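# Set the carton flat on the low platform

## Task

Move the carton onto the low platform so that no part of it sticks out past the platform's edge, and keep the face that was on top at the start on top.

## Robot and tools

Robot: two arms, left_arm and right_arm, each ending in the same five-finger right hand (the hands are identical, not mirrored). Base positions in the scene frame: left_arm (-0.016, +0.445, +0.203) m, right_arm (-0.007, -0.426, +0.203) m, both nearly unrotated. A fixed post stands on the floor behind the arms; avoid it.

Scene frame: origin at table-top height halfway between the arms, +x out over the table, +z up, left_arm on the +y side (not necessarily the left of an image). All positions, velocities and targets in results use this frame.

Hand point: a point riding with each palm, about 0.05 m in front of it and 0.15 m from the wrist flange. Its +z runs along the straightened fingers, +y points out of the palm, +x runs across the palm away from the thumb. Straight fingertips end 0.06-0.07 m past the point along +z and sit 0.06 m behind it along -y. A wrist bracket on the little-finger side can strike things; with fingers level the wrist may hang below the hand point and touch the table first.

The row of 28 numbers (all in [-1, 1]), used by both execute_actions and move: left arm first, then right arm, 14 numbers each, in this order: dx, dy, dz, rx, ry, rz, little, ring, middle, index, thumb_bend, thumb_turn, force_limit, speed.
- dx, dy, dz, rx, ry, rz are offsets, not poses: a displacement from that arm's Hand target as it stood when the action or move began, along scene axes. 1.0 equals 0.6 m for dx-dz and 180 degrees for rx-rz; rx, ry, rz form one rotation vector, turning about the Hand target's position. All rows in one action (and all targets in one move list) count from that same starting Hand target, not from each other; sending the same offset again moves further. Six zeros means no new pose request for that arm. The controller caps commanded orientation at 32 degrees from the measured one per step.
- The six finger numbers are absolute targets: +1 open/straight, -1 closed/curled. thumb_turn -1 puts the thumb in front of the palm opposite the fingers, +1 beside the palm. force_limit maps -1..+1 to roughly 0..10 N at the fingertip (0..15 N for the two thumb motors); speed rises from almost zero at -1 to full at +0.48 and stays full above. No value means 'unchanged': to keep a hand as it is, resend the eight numbers of its last executed row (or, if none yet, its hand_measured six plus hand_force_limit and hand_speed). For a gentle grip close with speed about -0.94 or less. With the thumb turned in, the hand can wrap things about 0.035-0.065 m thick.

Tools:
- execute_actions(actions, cameras): actions is a list of actions; each action is a list of 1-15 rows, one row per 1/30 s step, the last row held until step 15. An empty list just returns state and images. cameras: names, ["all"], or [].
- move(target, speed, blend, stop_force, zero, blocking, cameras): drives hand points in straight lines toward one row or a list of up to 15 rows (offsets all from the same starting Hand targets). speed: m/s, 0.002-3.2, default 0.25 (turn rate twice that in rad/s), one value or one per target. blend: corner rounding in m. stop_force: 4-120 N, one value for both arms; ends an arm's path when its wrist sensor feels that much push against its motion. zero (default true) re-zeroes before the move. blocking=false returns early but cannot combine with stop_force. Total time is capped at 10 s. The result adds a 'move:' line: done, off_target, moving, held or fault, plus limits=paced (pose clipped) or limits=held (steps withheld).
- wait(seconds): 0-3600; lets things run without new commands.
- stop(): brakes a running move.
- zoom_image(camera, region): region [x0, y0, x1, y1] in pixels, at most 504 by 504, from the newest image of cam_head_left, cam_head_right, cam_high, cam_left_wrist or cam_right_wrist.
- show_instructions(): shows the reference page(s).
- zero_wrist_force(arm): arm is left_arm or right_arm; resets that sensor's zero.
- finished_scene(scene): scene 1; ends the attempt for good.

Results: end_effector_position (m) and end_effector_quat_wxyz in scene frame, velocities (omitted when joints are still), Hand target (the pose next offsets start from; the hand often rests a little short of it), joint positions and torques, hand_measured, hand_stopped_by (moving, target, force, stalled, fault), hand_load_n (positive when the finger is pushed open; near 0 can mean a lost grip), hand_force_limit, hand_speed, Wrist force and Wrist torque in the hand's own axes plus a peak line, and MOTOR HOT or fault lines.

Cautions: the carton must not fall or be set down off the table, and must end resting stably on the platform fully within its edges, top face unchanged. Avoid drops, releasing while it moves, and fast impacts. About 150 N of outside force, or contact torque at joint limits (wrist joints 46.9 N m, elbow 130), freezes the arm for 10 s. Arms are stiff: aiming even slightly beyond a firm contact can fault; use slow moves with stop_force near surfaces. Keep the two arms and hands from touching each other. Keep each wrist away from its own base's vertical axis. Long stretched or loaded holds heat motors (brake at 85 °C). Loose objects may be nudged by outside pushes.

Each tool is called after "Request:" as name([rows], argument=value, ...), one row to a line, values as JSON.

Reference images:

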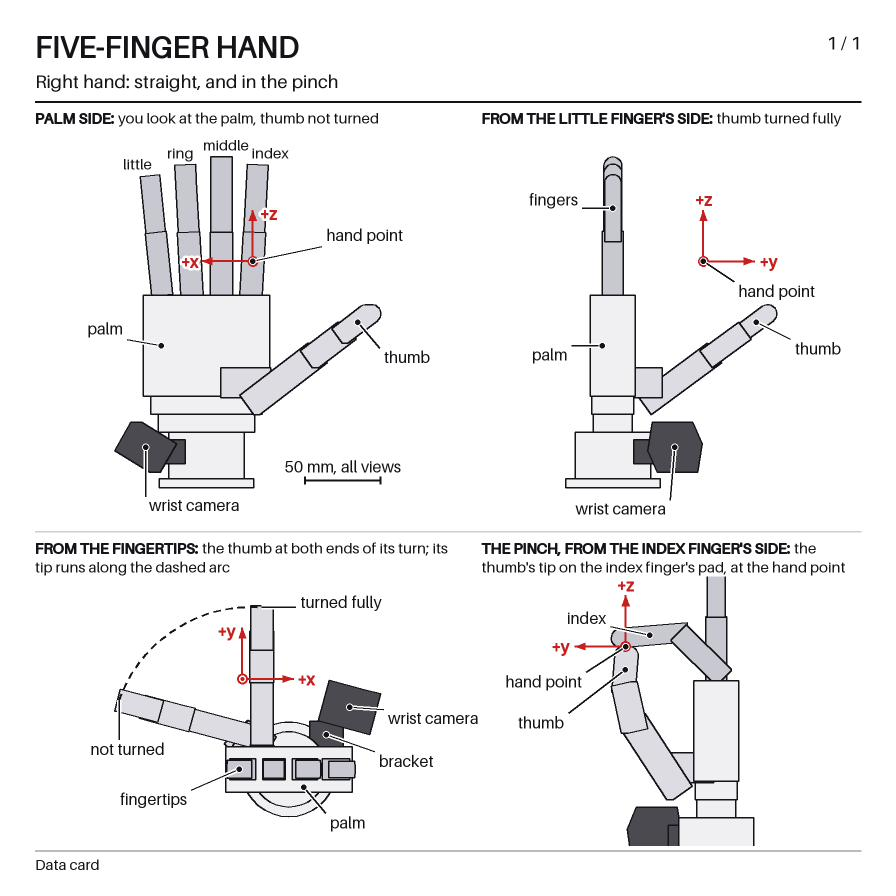

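## Session

Request:
execute_actions(actions=[])

Scene clock: 0.00 s.
left_arm: end_effector_position=(+0.8807, +0.6379, +0.3674) hand_measured=(+1.000, +1.000, +1.000, +1.000, +1.000, +1.000) hand_load_n=(+0.0, +0.0, +0.0, +0.0, +0.0, +0.0) hand_stopped_by=(target, target, target, target, target, target) hand_force_limit=0.00 hand_speed=-0.80 end_effector_quat_wxyz=(-0.371, +0.780, -0.494, +0.098) | right_arm: end_effector_position=(+0.6421, -0.4647, +0.2218) hand_measured=(+1.000, +1.000, +1.000, +1.000, +1.000, +1.000) hand_load_n=(+0.0, +0.0, +0.0, +0.0, +0.0, +0.0) hand_stopped_by=(target, target, target, target, target, target) hand_force_limit=0.00 hand_speed=-0.80 end_effector_quat_wxyz=(+0.115, +0.183, +0.963, -0.164)
Joint positions: left_arm=[-0.191 -0.92 1.31 0.622 0.984 -3.56] | right_arm=[-0.322 -1.126 1.974 0.45 1.87 -1.532]
Joint velocities: within noise
Joint torques (N m): no reading
Wrist force (N): no reading
Wrist torque (N m): no reading
Wrist force, peak (N): no reading
Hand target: left_arm +0.8807, +0.6379, +0.3674; -0.371, +0.780, -0.494, +0.098 | right_arm +0.6421, -0.4647, +0.2218; +0.115, +0.183, +0.963, -0.164

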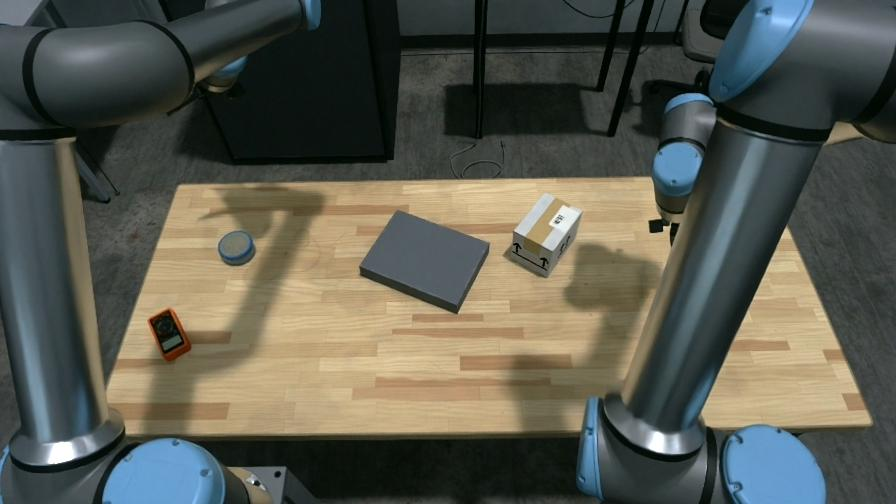

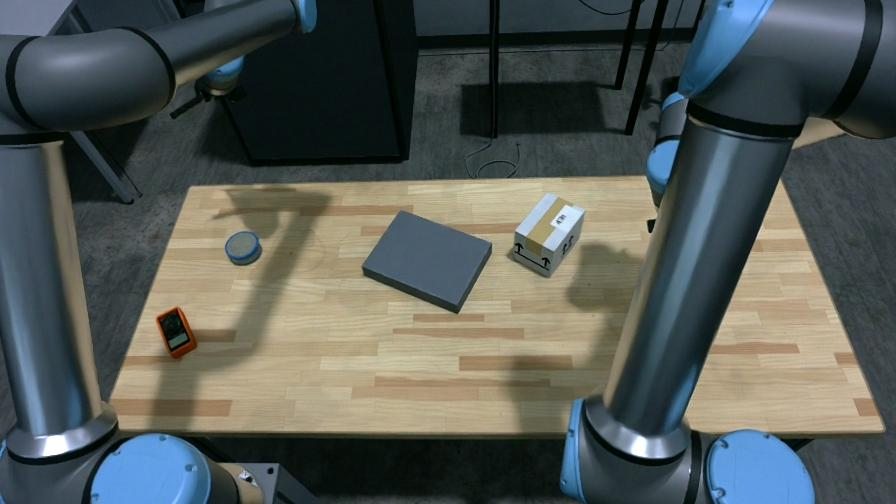

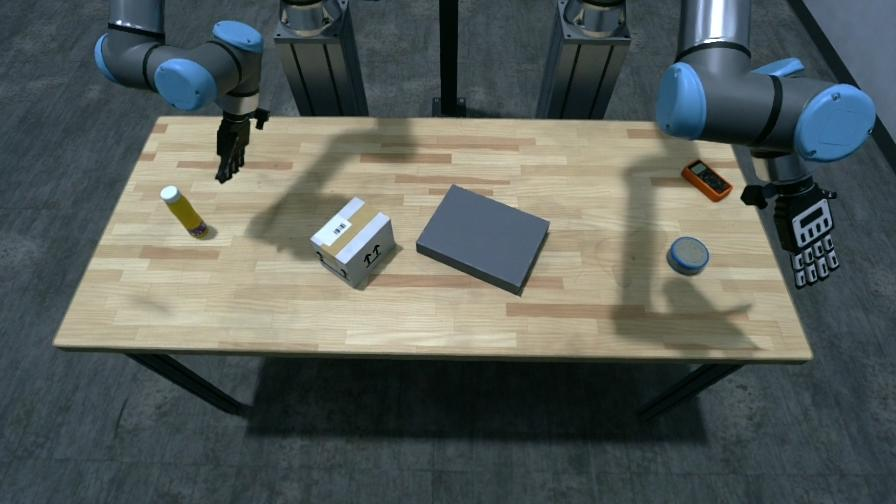

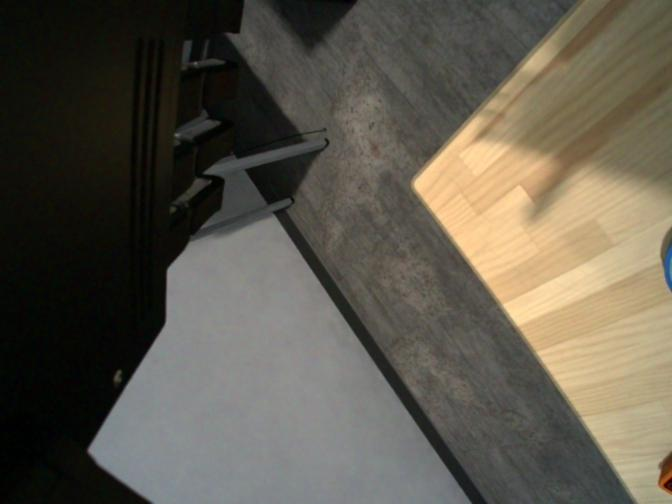

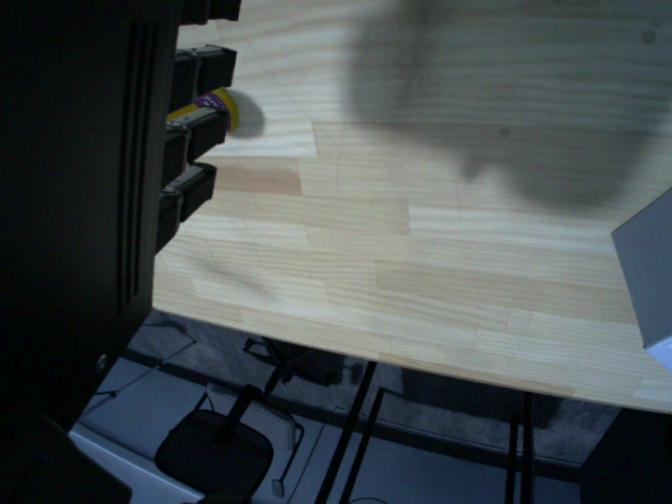

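Request:
zoom_image(camera="cam_high", region=[280, 160, 580, 310])

Request:
zoom_image(camera="cam_head_left", region=[340, 180, 600, 320])

Request:
zoom_image(camera="cam_high", region=[140, 90, 300, 250])

Scaled by 1.680 from the camera's image (finer frame: 1280x720).

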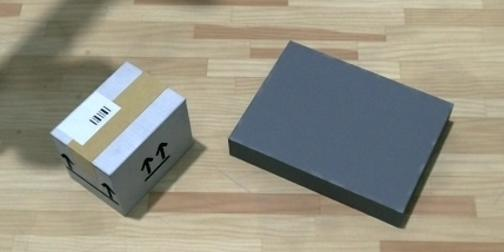

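Scaled by 1.938 from the camera's image (finer frame: 1280x720).

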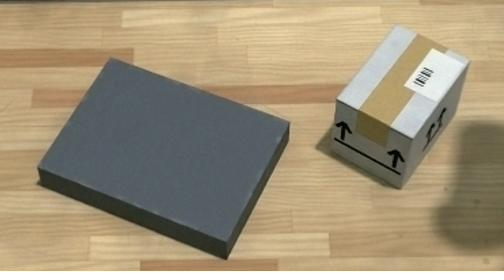

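Scaled by 3.150 from the camera's image (finer frame: 1280x720).

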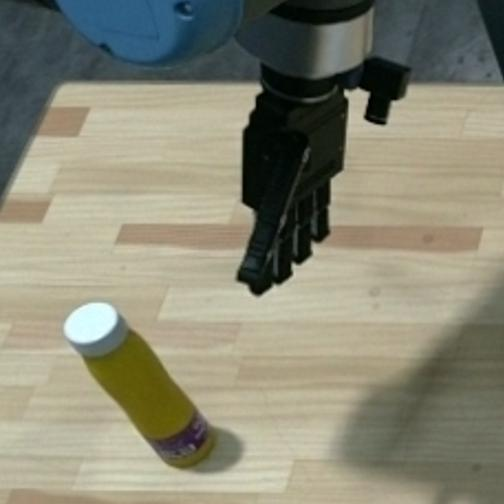

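Request:
move(target=[-0.067,-0.598,-0.03,-0.2117,0.1389,0.1459,1,1,1,1,1,1,0,-0.8,0.01,0.138,0.13,0.1235,0.0365,-0.0848,1,1,1,1,1,1,0,-0.8], speed=0.25, cameras=["all"])

Scene clock: 159.73 s.
left_arm: end_effector_position=(+0.8405, +0.2791, +0.3495) hand_measured=(+1.000, +1.000, +1.000, +1.000, +1.000, +1.000) hand_load_n=(+0.0, -0.5, +0.0, +0.0, +0.0, +0.0) hand_stopped_by=(target, target, target, target, target, target) hand_force_limit=0.00 hand_speed=-0.80 end_effector_quat_wxyz=(+0.000, +0.948, -0.317, +0.001) | right_arm: end_effector_position=(+0.6481, -0.3819, +0.2998) hand_measured=(+1.000, +1.000, +1.000, +1.000, +1.000, +1.000) hand_load_n=(+0.0, +0.0, +0.0, +0.0, +0.0, +0.0) hand_stopped_by=(target, target, target, target, target, target) hand_force_limit=0.00 hand_speed=-0.80 end_effector_quat_wxyz=(+0.000, +0.317, +0.948, +0.000)
Joint positions: left_arm=[-0.377 -0.673 0.937 1.306 1.572 -4.403] | right_arm=[-0.3 -1.141 1.853 0.859 1.57 -1.199]
Joint torques (N m): left_arm=[-9.1 -81.69 -45.24 7.86 2.69 -3.84] | right_arm=[21.36 -77.82 -38.97 5.05 -1.32 3.17]
Wrist force (N): left_arm=[-0.4 -0.5 1.1] | right_arm=[0.2 -0.5 -0.4]
Wrist torque (N m): left_arm=[-0.14 0.02 0.17] | right_arm=[-0.04 -0.12 -0.17]
Wrist force, peak (N): left_arm=[-1.3 0.2 1.3] | right_arm=[0.6 -0.9 -0.4]
Hand target: left_arm +0.8405, +0.2791, +0.3494; +0.000, +0.948, -0.317, +0.001 | right_arm +0.6481, -0.3819, +0.2998; +0.000, +0.317, +0.948, +0.000
Off the commanded pose: left_arm 0.000 m, 0 deg | right_arm 0.000 m, 0 deg.
move: done

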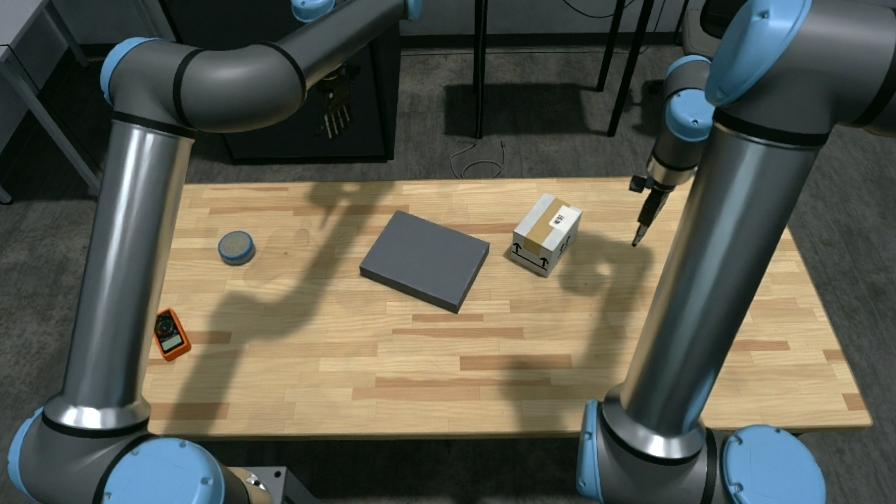

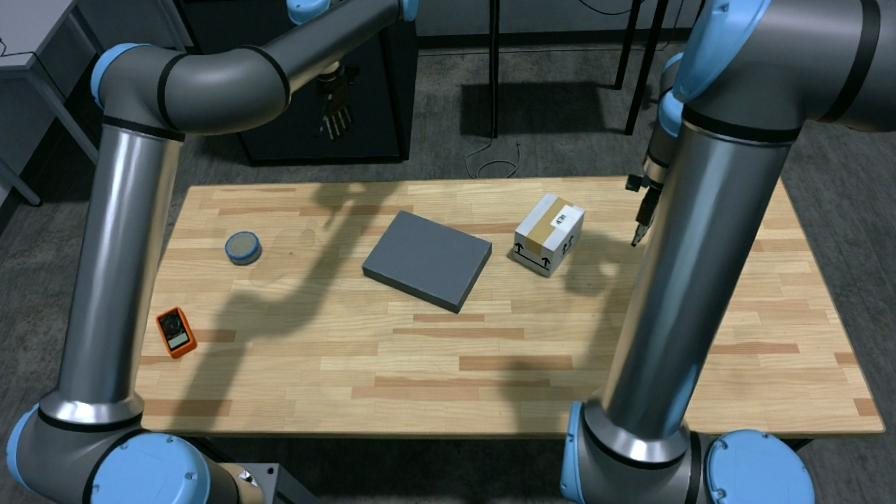

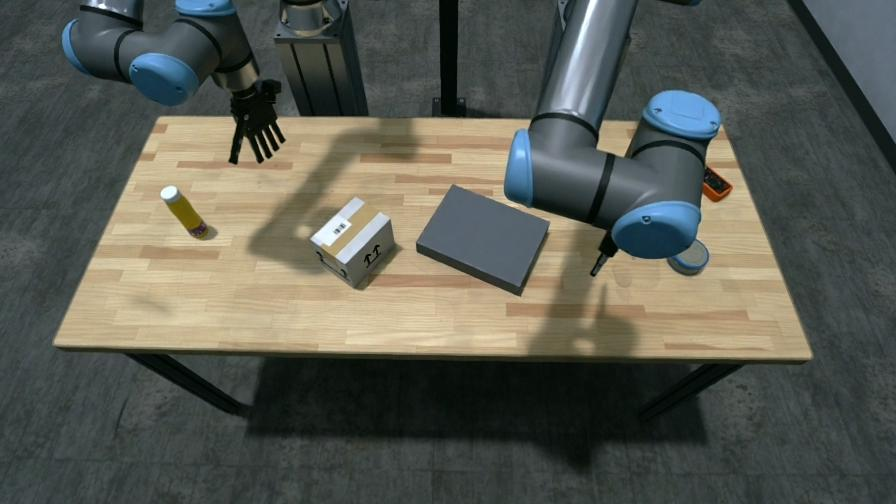

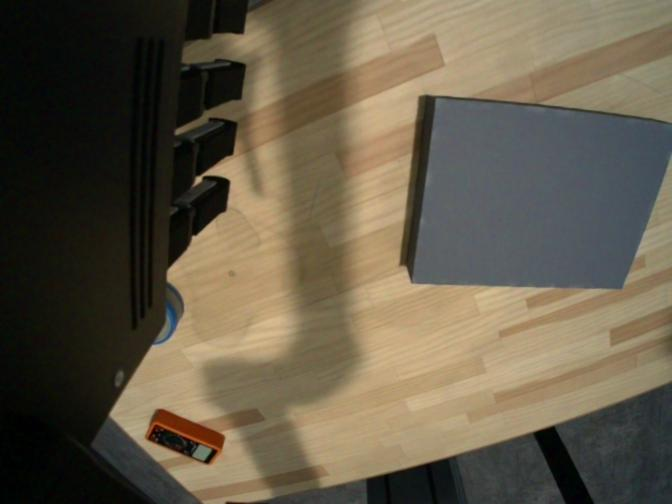

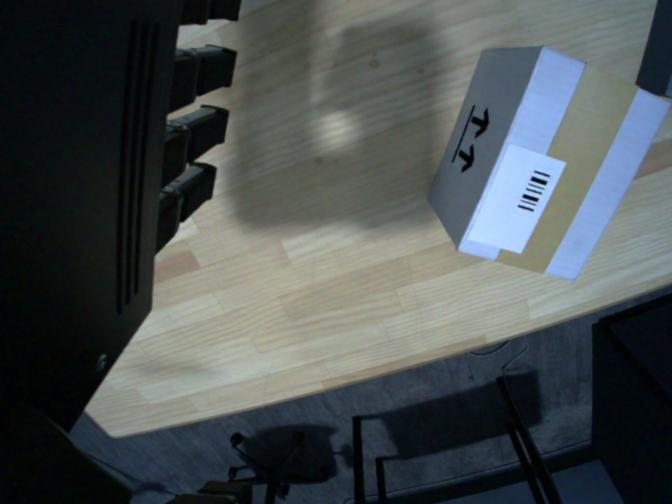

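Request:
zoom_image(camera="cam_high", region=[200, 60, 340, 180])

Request:
zoom_image(camera="cam_high", region=[560, 220, 640, 290])

Request:
zoom_image(camera="cam_right_wrist", region=[300, 0, 672, 300])

Scaled by 3.600 from the camera's image (finer frame: 1280x720).

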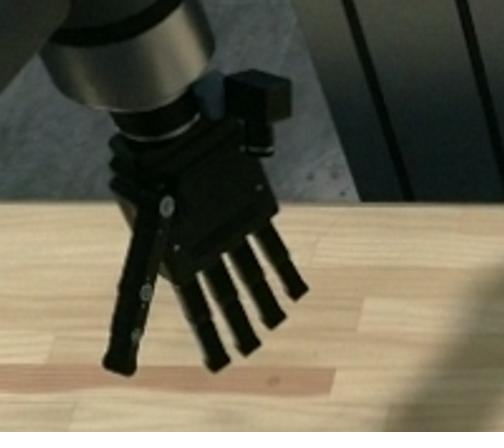

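Scaled by 6.300 from the camera's image (finer frame: 1280x720).

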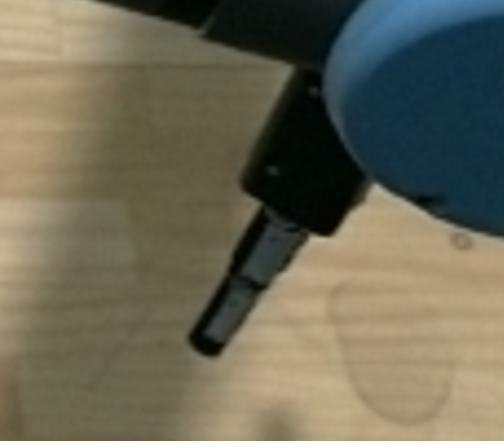

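Scaled by 1.355 from the camera's image (finer frame: 960x720).

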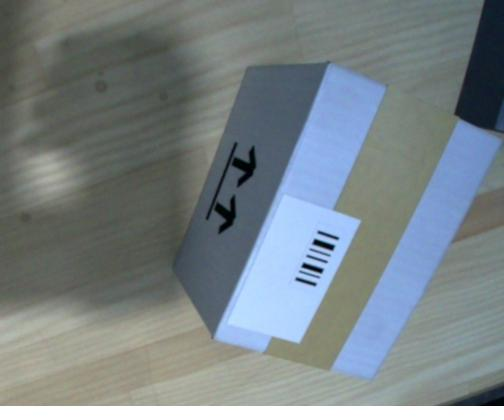

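Request:
move(target=[0,0,0,0,0,0,1,1,1,1,1,1,0,-0.8,0.0,0.0,-0.266,0,0,0,1,1,1,1,1,1,0,-0.8], speed=0.2, cameras=["cam_high","cam_right_wrist","cam_head_right"])

Request:
zoom_image(camera="cam_high", region=[200, 80, 420, 300])

Scene clock: 248.20 s.
left_arm: end_effector_position=(+0.8405, +0.2790, +0.3494) hand_measured=(+1.000, +1.000, +1.000, +1.000, +1.000, +1.000) hand_load_n=(+0.0, +0.0, +0.0, +0.0, +0.0, +0.0) hand_stopped_by=(target, target, target, target, target, target) hand_force_limit=0.00 hand_speed=-0.80 end_effector_quat_wxyz=(+0.000, +0.948, -0.317, +0.001) | right_arm: end_effector_position=(+0.6481, -0.3820, +0.1403) hand_measured=(+1.000, +1.000, +1.000, +1.000, +1.000, +1.000) hand_load_n=(+0.0, +0.0, +0.0, +0.0, +0.0, +0.0) hand_stopped_by=(target, target, target, target, target, target) hand_force_limit=0.00 hand_speed=-0.80 end_effector_quat_wxyz=(+0.000, +0.317, +0.948, +0.000)
Joint positions: left_arm=[-0.377 -0.673 0.936 1.306 1.572 -4.403] | right_arm=[-0.3 -0.938 1.903 0.606 1.57 -1.199]
Joint torques (N m): left_arm=[-9.55 -81.38 -45.01 8.29 2.73 -3.77] | right_arm=[17.35 -56.47 -29.94 1.33 -1.12 3.03]
Wrist force (N): left_arm=[-0.5 -0.6 1.2] | right_arm=[0.5 -0.5 -0.7]
Wrist torque (N m): left_arm=[-0.18 0.02 0.16] | right_arm=[-0.01 -0.13 -0.15]
Wrist force, peak (N): left_arm=[-0.5 -0.5 1.4] | right_arm=[0.6 -0.5 -2.3]
Hand target: left_arm +0.8405, +0.2791, +0.3494; +0.000, +0.948, -0.317, +0.001 | right_arm +0.6481, -0.3819, +0.1402; +0.000, +0.317, +0.948, +0.000
Off the commanded pose: left_arm 0.000 m, 0 deg | right_arm 0.000 m, 0 deg.
move: done
Images, in order (width x height): cam_head_right 896x504, cam_high 896x504, cam_right_wrist 672x504.

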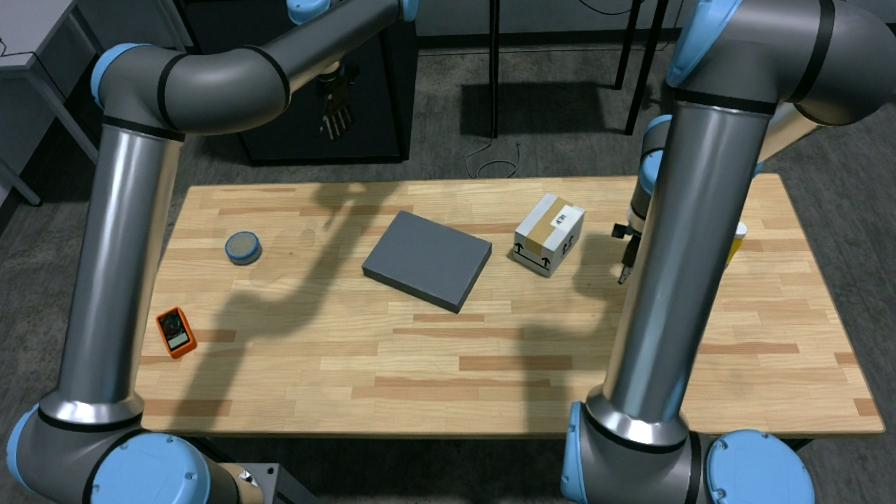

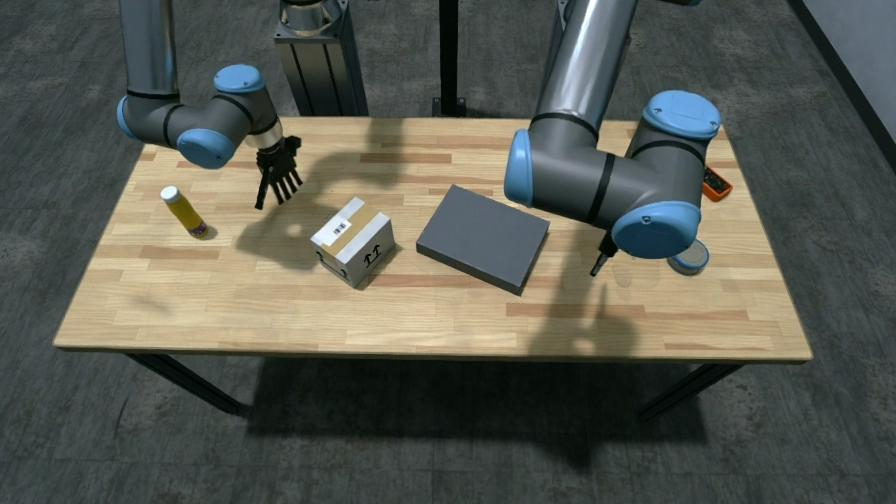

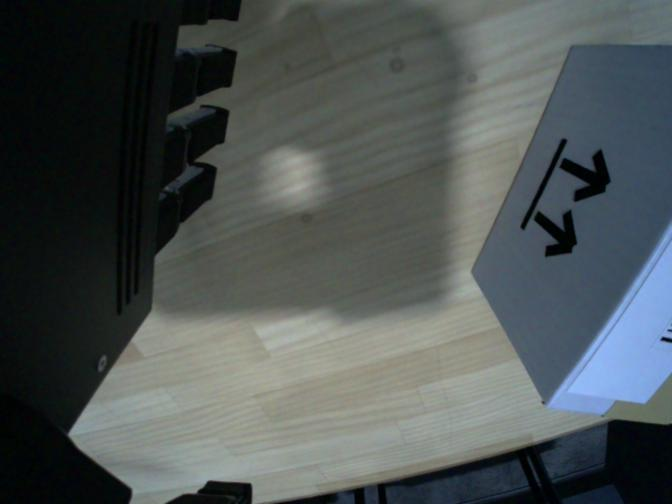

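Scaled by 2.291 from the camera's image (finer frame: 1280x720).

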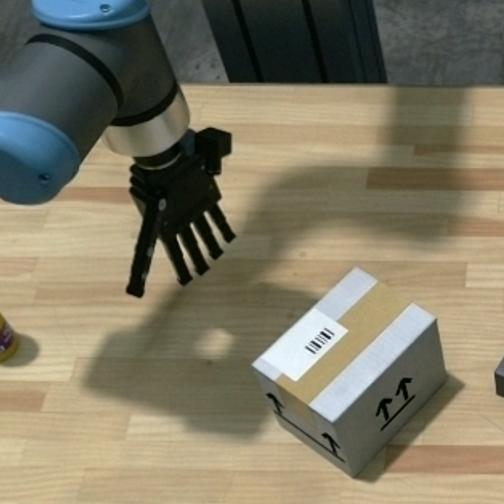

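Request:
move([
  [-0.0675,-0.615,-0.1,0,0,0,1,1,1,1,1,1,0,-0.8,0,0,0,0,0,0,1,1,1,1,1,1,0,-0.8],
  [-0.0675,-0.615,-0.35,0,0,0,1,1,1,1,1,1,0,-0.8,0,0,0,0,0,0,1,1,1,1,1,1,0,-0.8],
], speed=0.2, blend=[0.03,0], cameras=["all"])

Request:
zoom_image(camera="cam_high", region=[240, 120, 440, 300])

Request:
zoom_image(camera="cam_head_left", region=[460, 140, 680, 300])

Scene clock: 295.23 s.
left_arm: end_effector_position=(+0.8000, -0.0900, +0.1396) hand_measured=(+1.000, +1.000, +1.000, +1.000, +1.000, +1.000) hand_load_n=(+0.0, +0.0, +0.0, +0.0, +0.0, +0.0) hand_stopped_by=(target, target, target, target, target, target) hand_force_limit=0.00 hand_speed=-0.80 end_effector_quat_wxyz=(+0.000, +0.948, -0.317, +0.001) | right_arm: end_effector_position=(+0.6481, -0.3819, +0.1402) hand_measured=(+1.000, +1.000, +1.000, +1.000, +1.000, +1.000) hand_load_n=(+0.0, +0.0, +0.0, +0.0, -0.5, +0.0) hand_stopped_by=(target, target, target, target, target, target) hand_force_limit=0.00 hand_speed=-0.80 end_effector_quat_wxyz=(+0.000, +0.317, +0.948, +0.000)
Joint positions: left_arm=[-0.736 -0.347 0.677 1.239 1.571 -4.763] | right_arm=[-0.3 -0.937 1.903 0.606 1.57 -1.199]
Joint torques (N m): left_arm=[-2.15 -94.92 -43.85 0.84 0.58 -3.38] | right_arm=[21.41 -55.27 -30.2 1.59 -1.67 3.25]
Wrist force (N): left_arm=[-0.4 -0.6 0.9] | right_arm=[0.3 -0.5 -0.7]
Wrist torque (N m): left_arm=[-0.18 0.04 0.14] | right_arm=[-0.01 -0.10 -0.17]
Wrist force, peak (N): left_arm=[-0.2 -0.5 2.4] | right_arm=[0.5 -0.9 -0.5]
Hand target: left_arm +0.8000, -0.0899, +0.1394; +0.000, +0.948, -0.317, +0.001 | right_arm +0.6481, -0.3819, +0.1402; +0.000, +0.317, +0.948, +0.000
Off the commanded pose: left_arm 0.000 m, 0 deg | right_arm 0.000 m, 0 deg.
move: done

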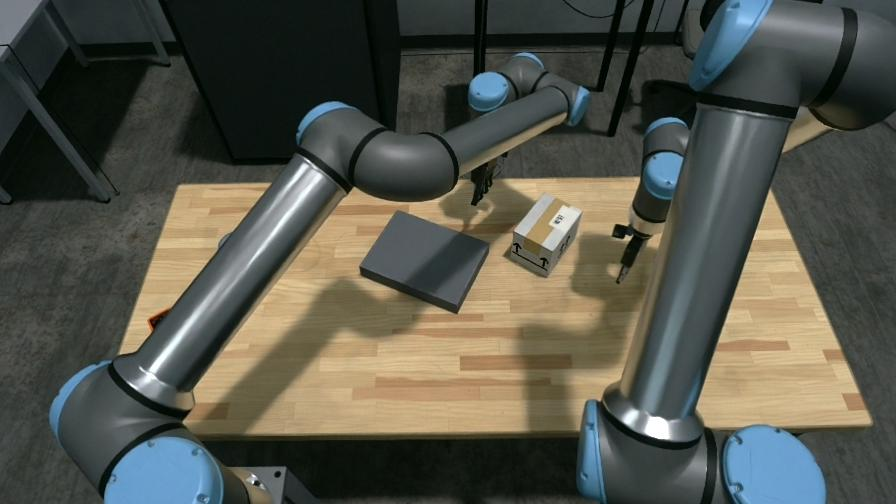

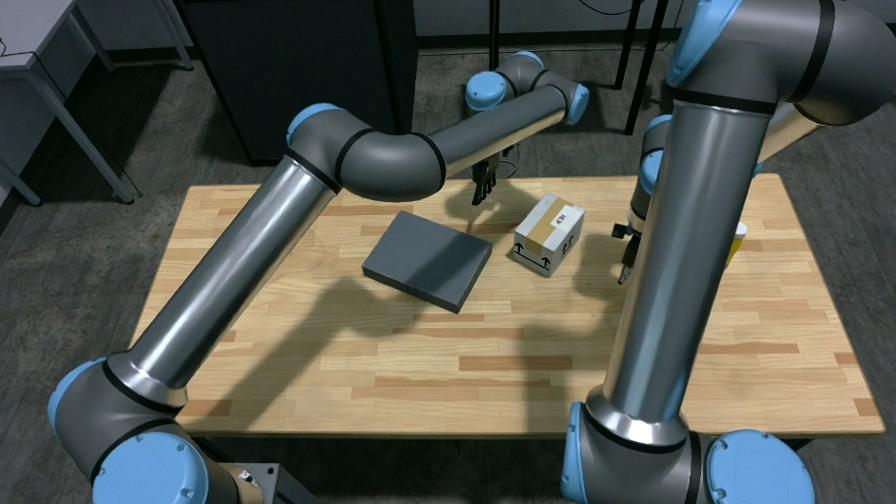

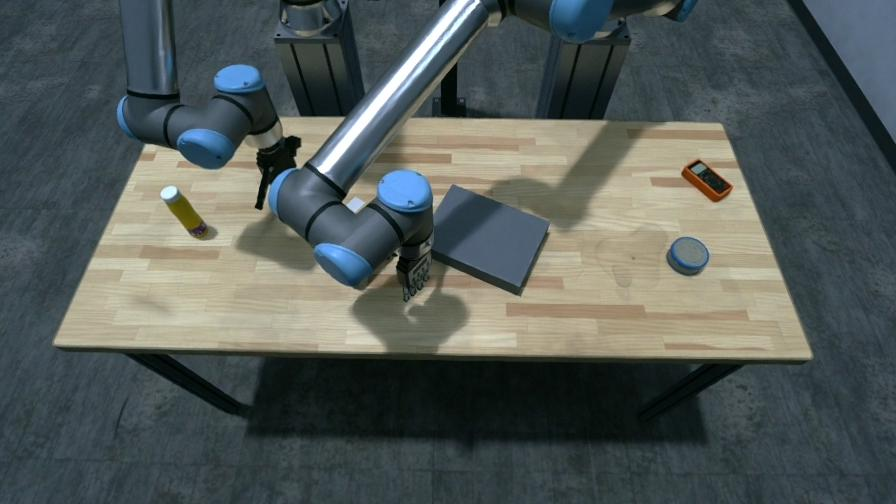

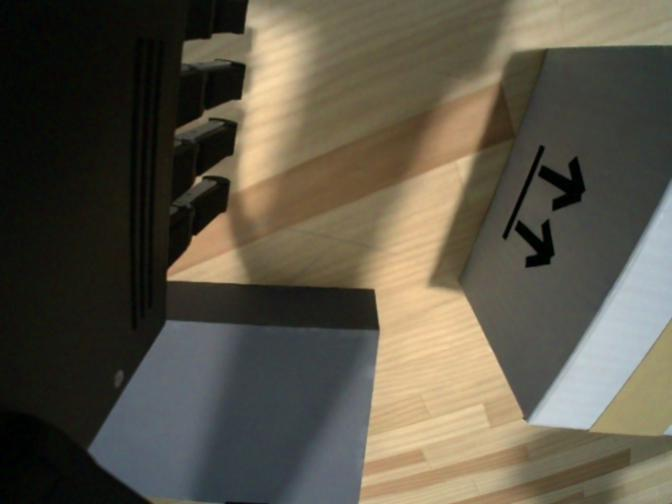

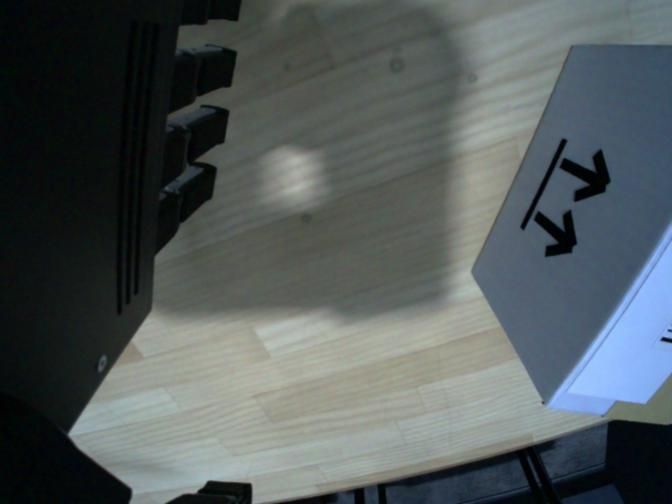

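Scaled by 2.520 from the camera's image (finer frame: 1280x720).

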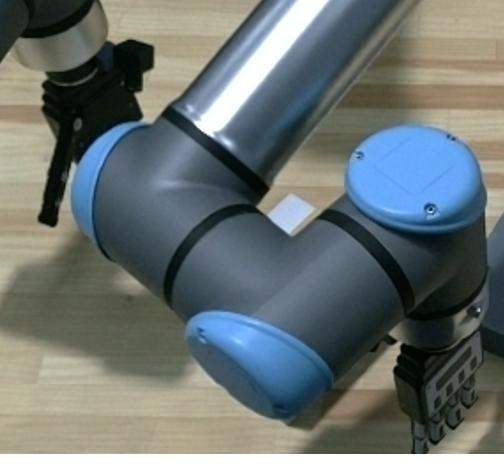

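Scaled by 2.291 from the camera's image (finer frame: 1280x720).

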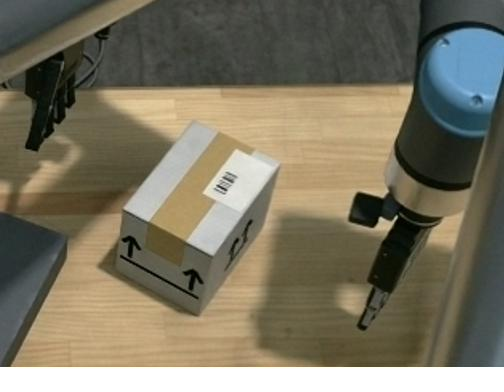

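Request:
move([
  [0,0,0.026,-0.1332,0.1003,0,1,1,1,1,1,1,0,-0.8,0,0,0.0247,0.1332,-0.1003,0,1,1,1,1,1,1,0,-0.8],
  [-0.0433,-0.076,0.026,-0.1332,0.1003,0,1,1,1,1,1,1,0,-0.8,0.0565,0.0757,0.0247,0.1332,-0.1003,0,1,1,1,1,1,1,0,-0.8],
], speed=0.15, cameras=["all"])

Request:
zoom_image(camera="cam_head_left", region=[460, 140, 680, 300])

Request:
zoom_image(camera="cam_high", region=[240, 120, 460, 320])

Scene clock: 411.13 s.
left_arm: end_effector_position=(+0.7741, -0.1355, +0.1550) hand_measured=(+1.000, +1.000, +1.000, +1.000, +1.000, +1.000) hand_load_n=(+0.0, +0.0, +0.0, +0.0, +0.0, +0.0) hand_stopped_by=(target, target, target, target, target, target) hand_force_limit=0.00 hand_speed=-0.80 end_effector_quat_wxyz=(+0.246, +0.916, -0.306, -0.081) | right_arm: end_effector_position=(+0.6820, -0.3365, +0.1550) hand_measured=(+1.000, +1.000, +1.000, +1.000, +1.000, +1.000) hand_load_n=(+0.0, +0.0, +0.0, +0.0, +0.0, +0.0) hand_stopped_by=(target, target, target, target, target, target) hand_force_limit=0.00 hand_speed=-0.80 end_effector_quat_wxyz=(+0.082, +0.306, +0.916, +0.246)
Joint positions: left_arm=[-0.663 -0.252 0.575 1.259 2.095 -4.687] | right_arm=[-0.42 -0.927 1.993 0.362 1.064 -1.282]
Joint torques (N m): left_arm=[-9.41 -123.37 -29.84 0.49 0.61 -3.44] | right_arm=[19.38 -52.54 -25.77 1.04 1.07 3.47]
Wrist force (N): left_arm=[-0.2 -1.2 1.4] | right_arm=[0.5 -0.6 -0.7]
Wrist torque (N m): left_arm=[-0.31 -0.04 0.19] | right_arm=[0.07 -0.13 -0.24]
Wrist force, peak (N): left_arm=[-0.2 -2.2 1.3] | right_arm=[1.0 -1.5 -1.0]
Hand target: left_arm +0.7740, -0.1355, +0.1550; +0.246, +0.916, -0.306, -0.081 | right_arm +0.6820, -0.3365, +0.1550; +0.082, +0.306, +0.916, +0.246
Off the commanded pose: left_arm 0.000 m, 0 deg | right_arm 0.000 m, 0 deg.
move: done

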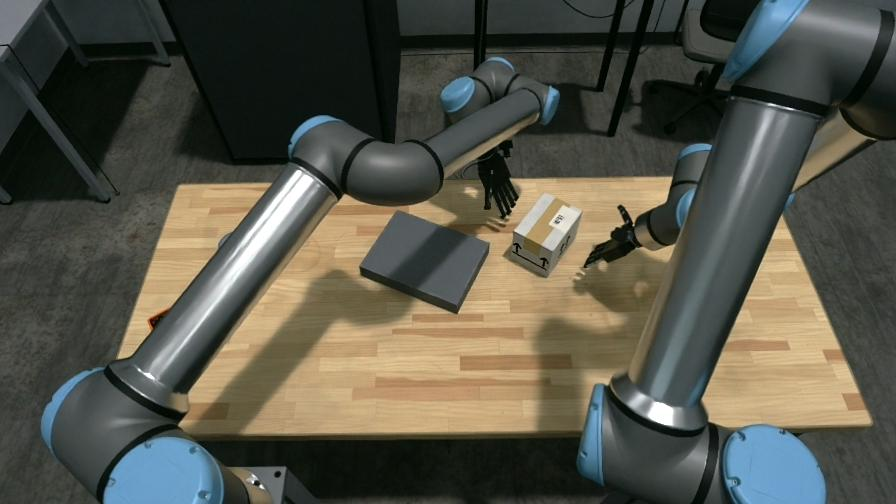

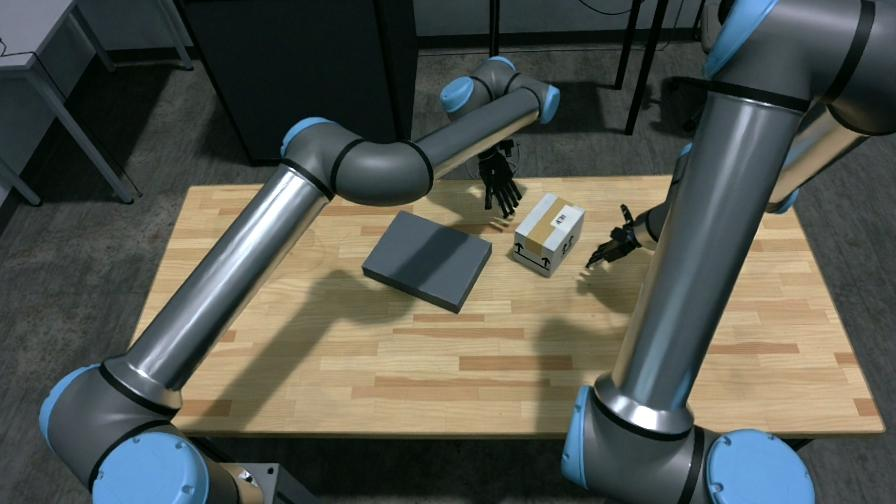

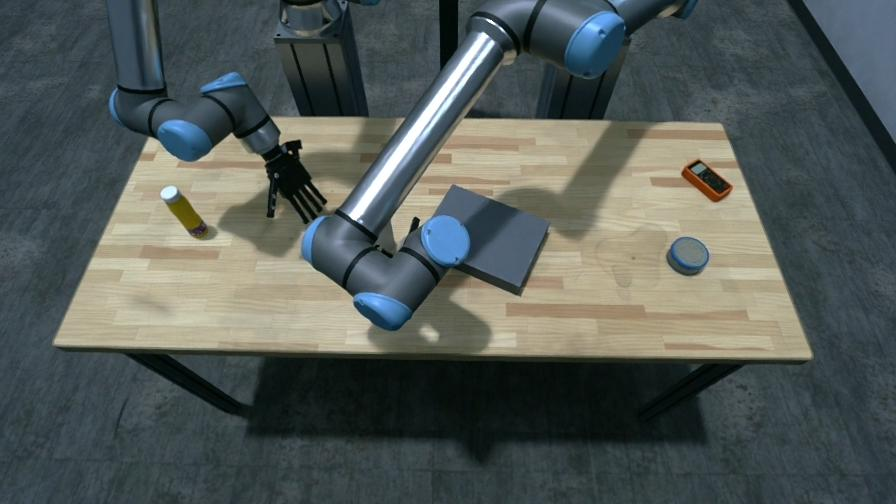

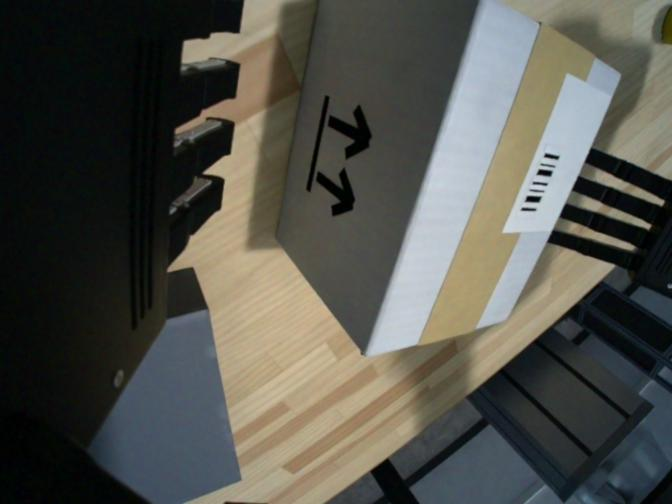

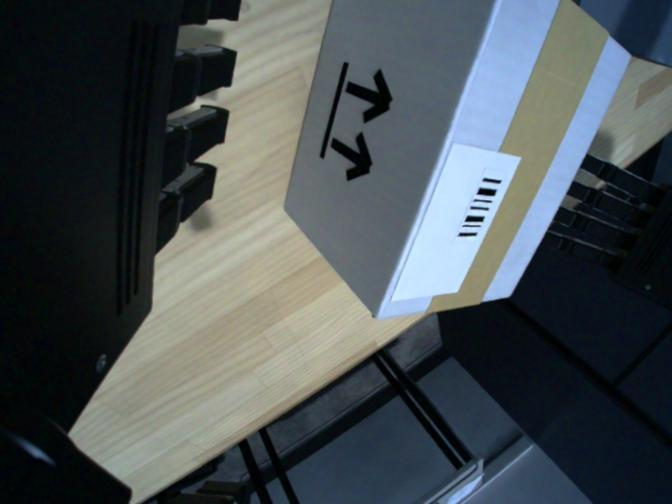

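Scaled by 2.291 from the camera's image (finer frame: 1280x720).

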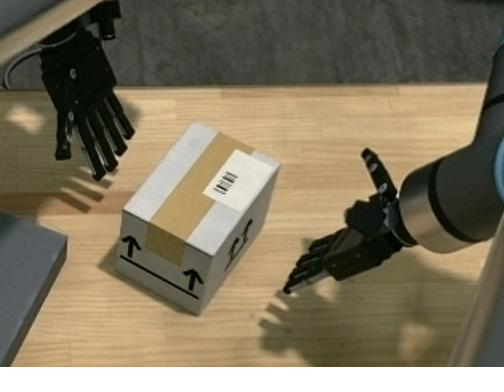

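Scaled by 2.291 from the camera's image (finer frame: 1280x720).

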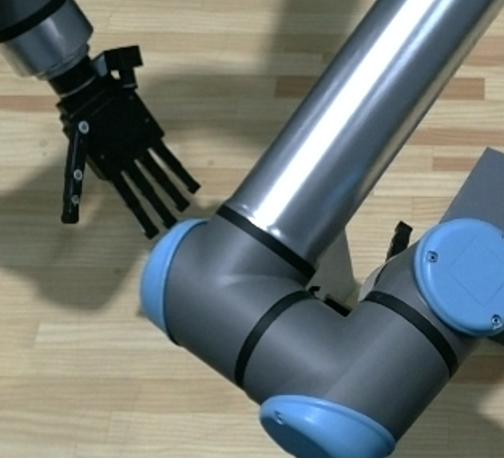

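Request:
move(target=[-0.0585,-0.05,0,0,0,0,1,1,1,1,1,1,0,-0.8,0.0368,0.0766,0,0,0,0,1,1,1,1,1,1,0,-0.8], speed=0.08, cameras=["all"])

Request:
zoom_image(camera="cam_head_left", region=[460, 140, 680, 300])

Request:
zoom_image(camera="cam_head_right", region=[460, 140, 680, 300])

Scene clock: 439.67 s.
left_arm: end_effector_position=(+0.7390, -0.1655, +0.1550) hand_measured=(+1.000, +1.000, +1.000, +1.000, +1.000, +1.000) hand_load_n=(+0.0, +0.0, +0.0, +0.0, +0.0, +0.0) hand_stopped_by=(target, target, target, target, target, target) hand_force_limit=0.00 hand_speed=-0.80 end_effector_quat_wxyz=(+0.246, +0.916, -0.306, -0.081) | right_arm: end_effector_position=(+0.7041, -0.2906, +0.1550) hand_measured=(+1.000, +1.000, +1.000, +1.000, +1.000, +1.000) hand_load_n=(+0.0, +0.0, +0.5, +0.0, +0.0, +0.0) hand_stopped_by=(target, target, target, target, target, target) hand_force_limit=0.00 hand_speed=-0.80 end_effector_quat_wxyz=(+0.082, +0.306, +0.916, +0.246)
Joint positions: left_arm=[-0.708 -0.302 0.674 1.184 2.095 -4.739] | right_arm=[-0.326 -0.918 1.951 0.344 1.08 -1.176]
Joint torques (N m): left_arm=[-8.09 -119.46 -28.88 0.9 -1.46 -3.87] | right_arm=[19.98 -54.86 -27.46 1 1.14 3.33]
Wrist force (N): left_arm=[0.0 -1.2 1.2] | right_arm=[0.4 -0.6 -0.4]
Wrist torque (N m): left_arm=[-0.28 -0.05 0.20] | right_arm=[0.07 -0.11 -0.27]
Wrist force, peak (N): left_arm=[0.1 -1.9 0.9] | right_arm=[0.5 -1.1 -1.2]
Hand target: left_arm +0.7389, -0.1655, +0.1550; +0.246, +0.916, -0.306, -0.081 | right_arm +0.7041, -0.2905, +0.1550; +0.082, +0.306, +0.916, +0.246
Off the commanded pose: left_arm 0.000 m, 0 deg | right_arm 0.000 m, 0 deg.
move: done

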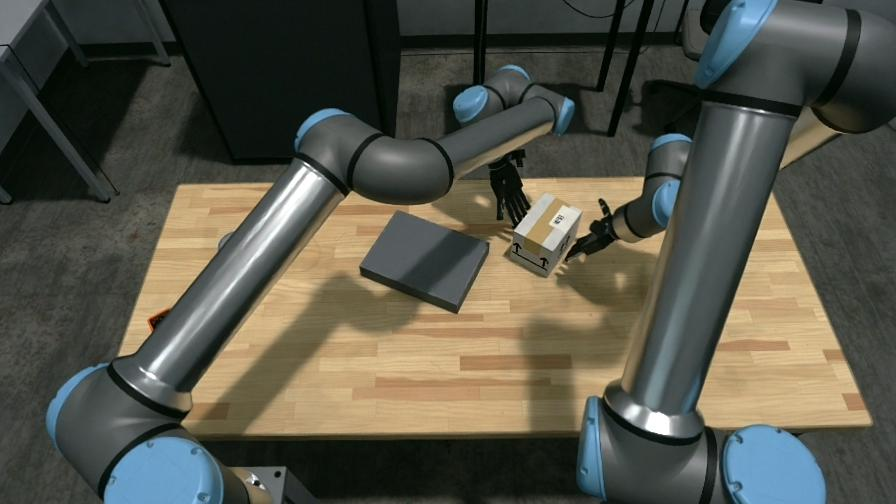

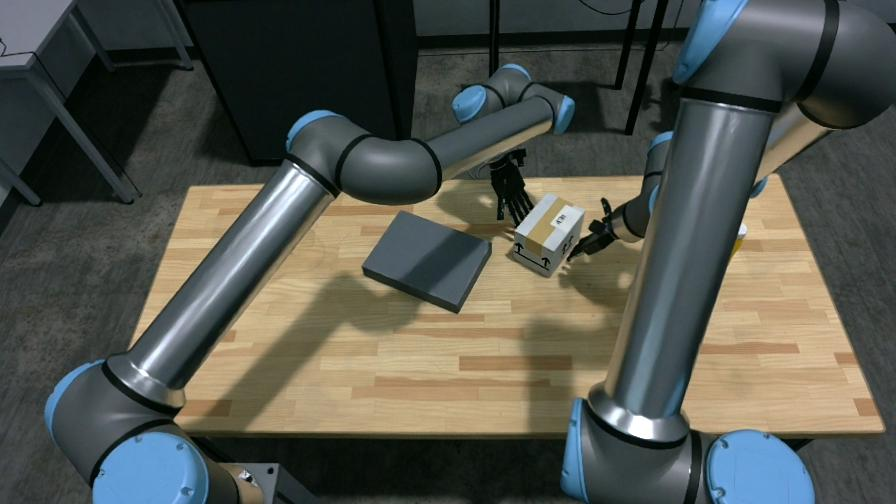

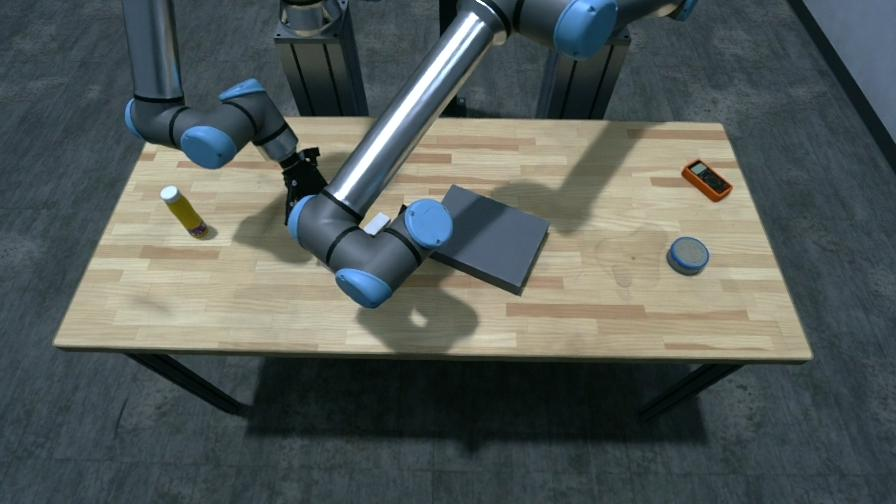

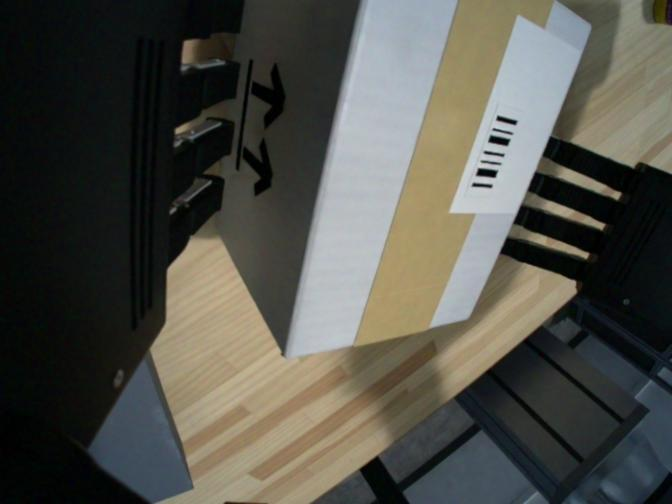

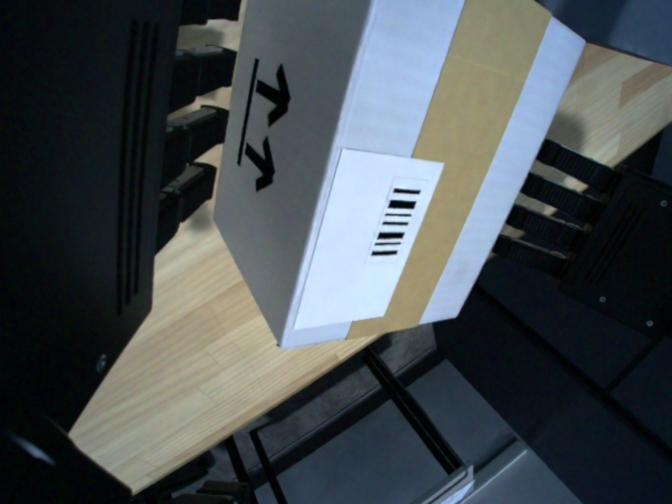

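Scaled by 2.291 from the camera's image (finer frame: 1280x720).

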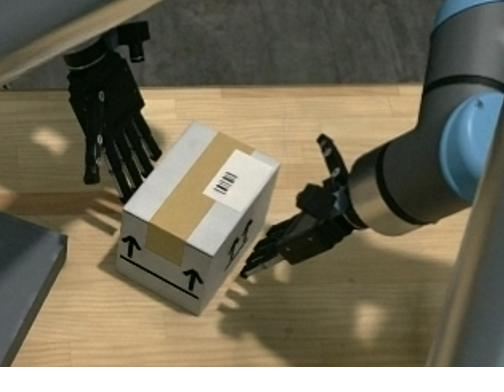

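Scaled by 2.291 from the camera's image (finer frame: 1280x720).

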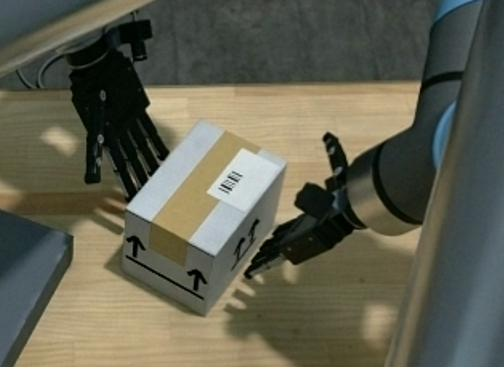

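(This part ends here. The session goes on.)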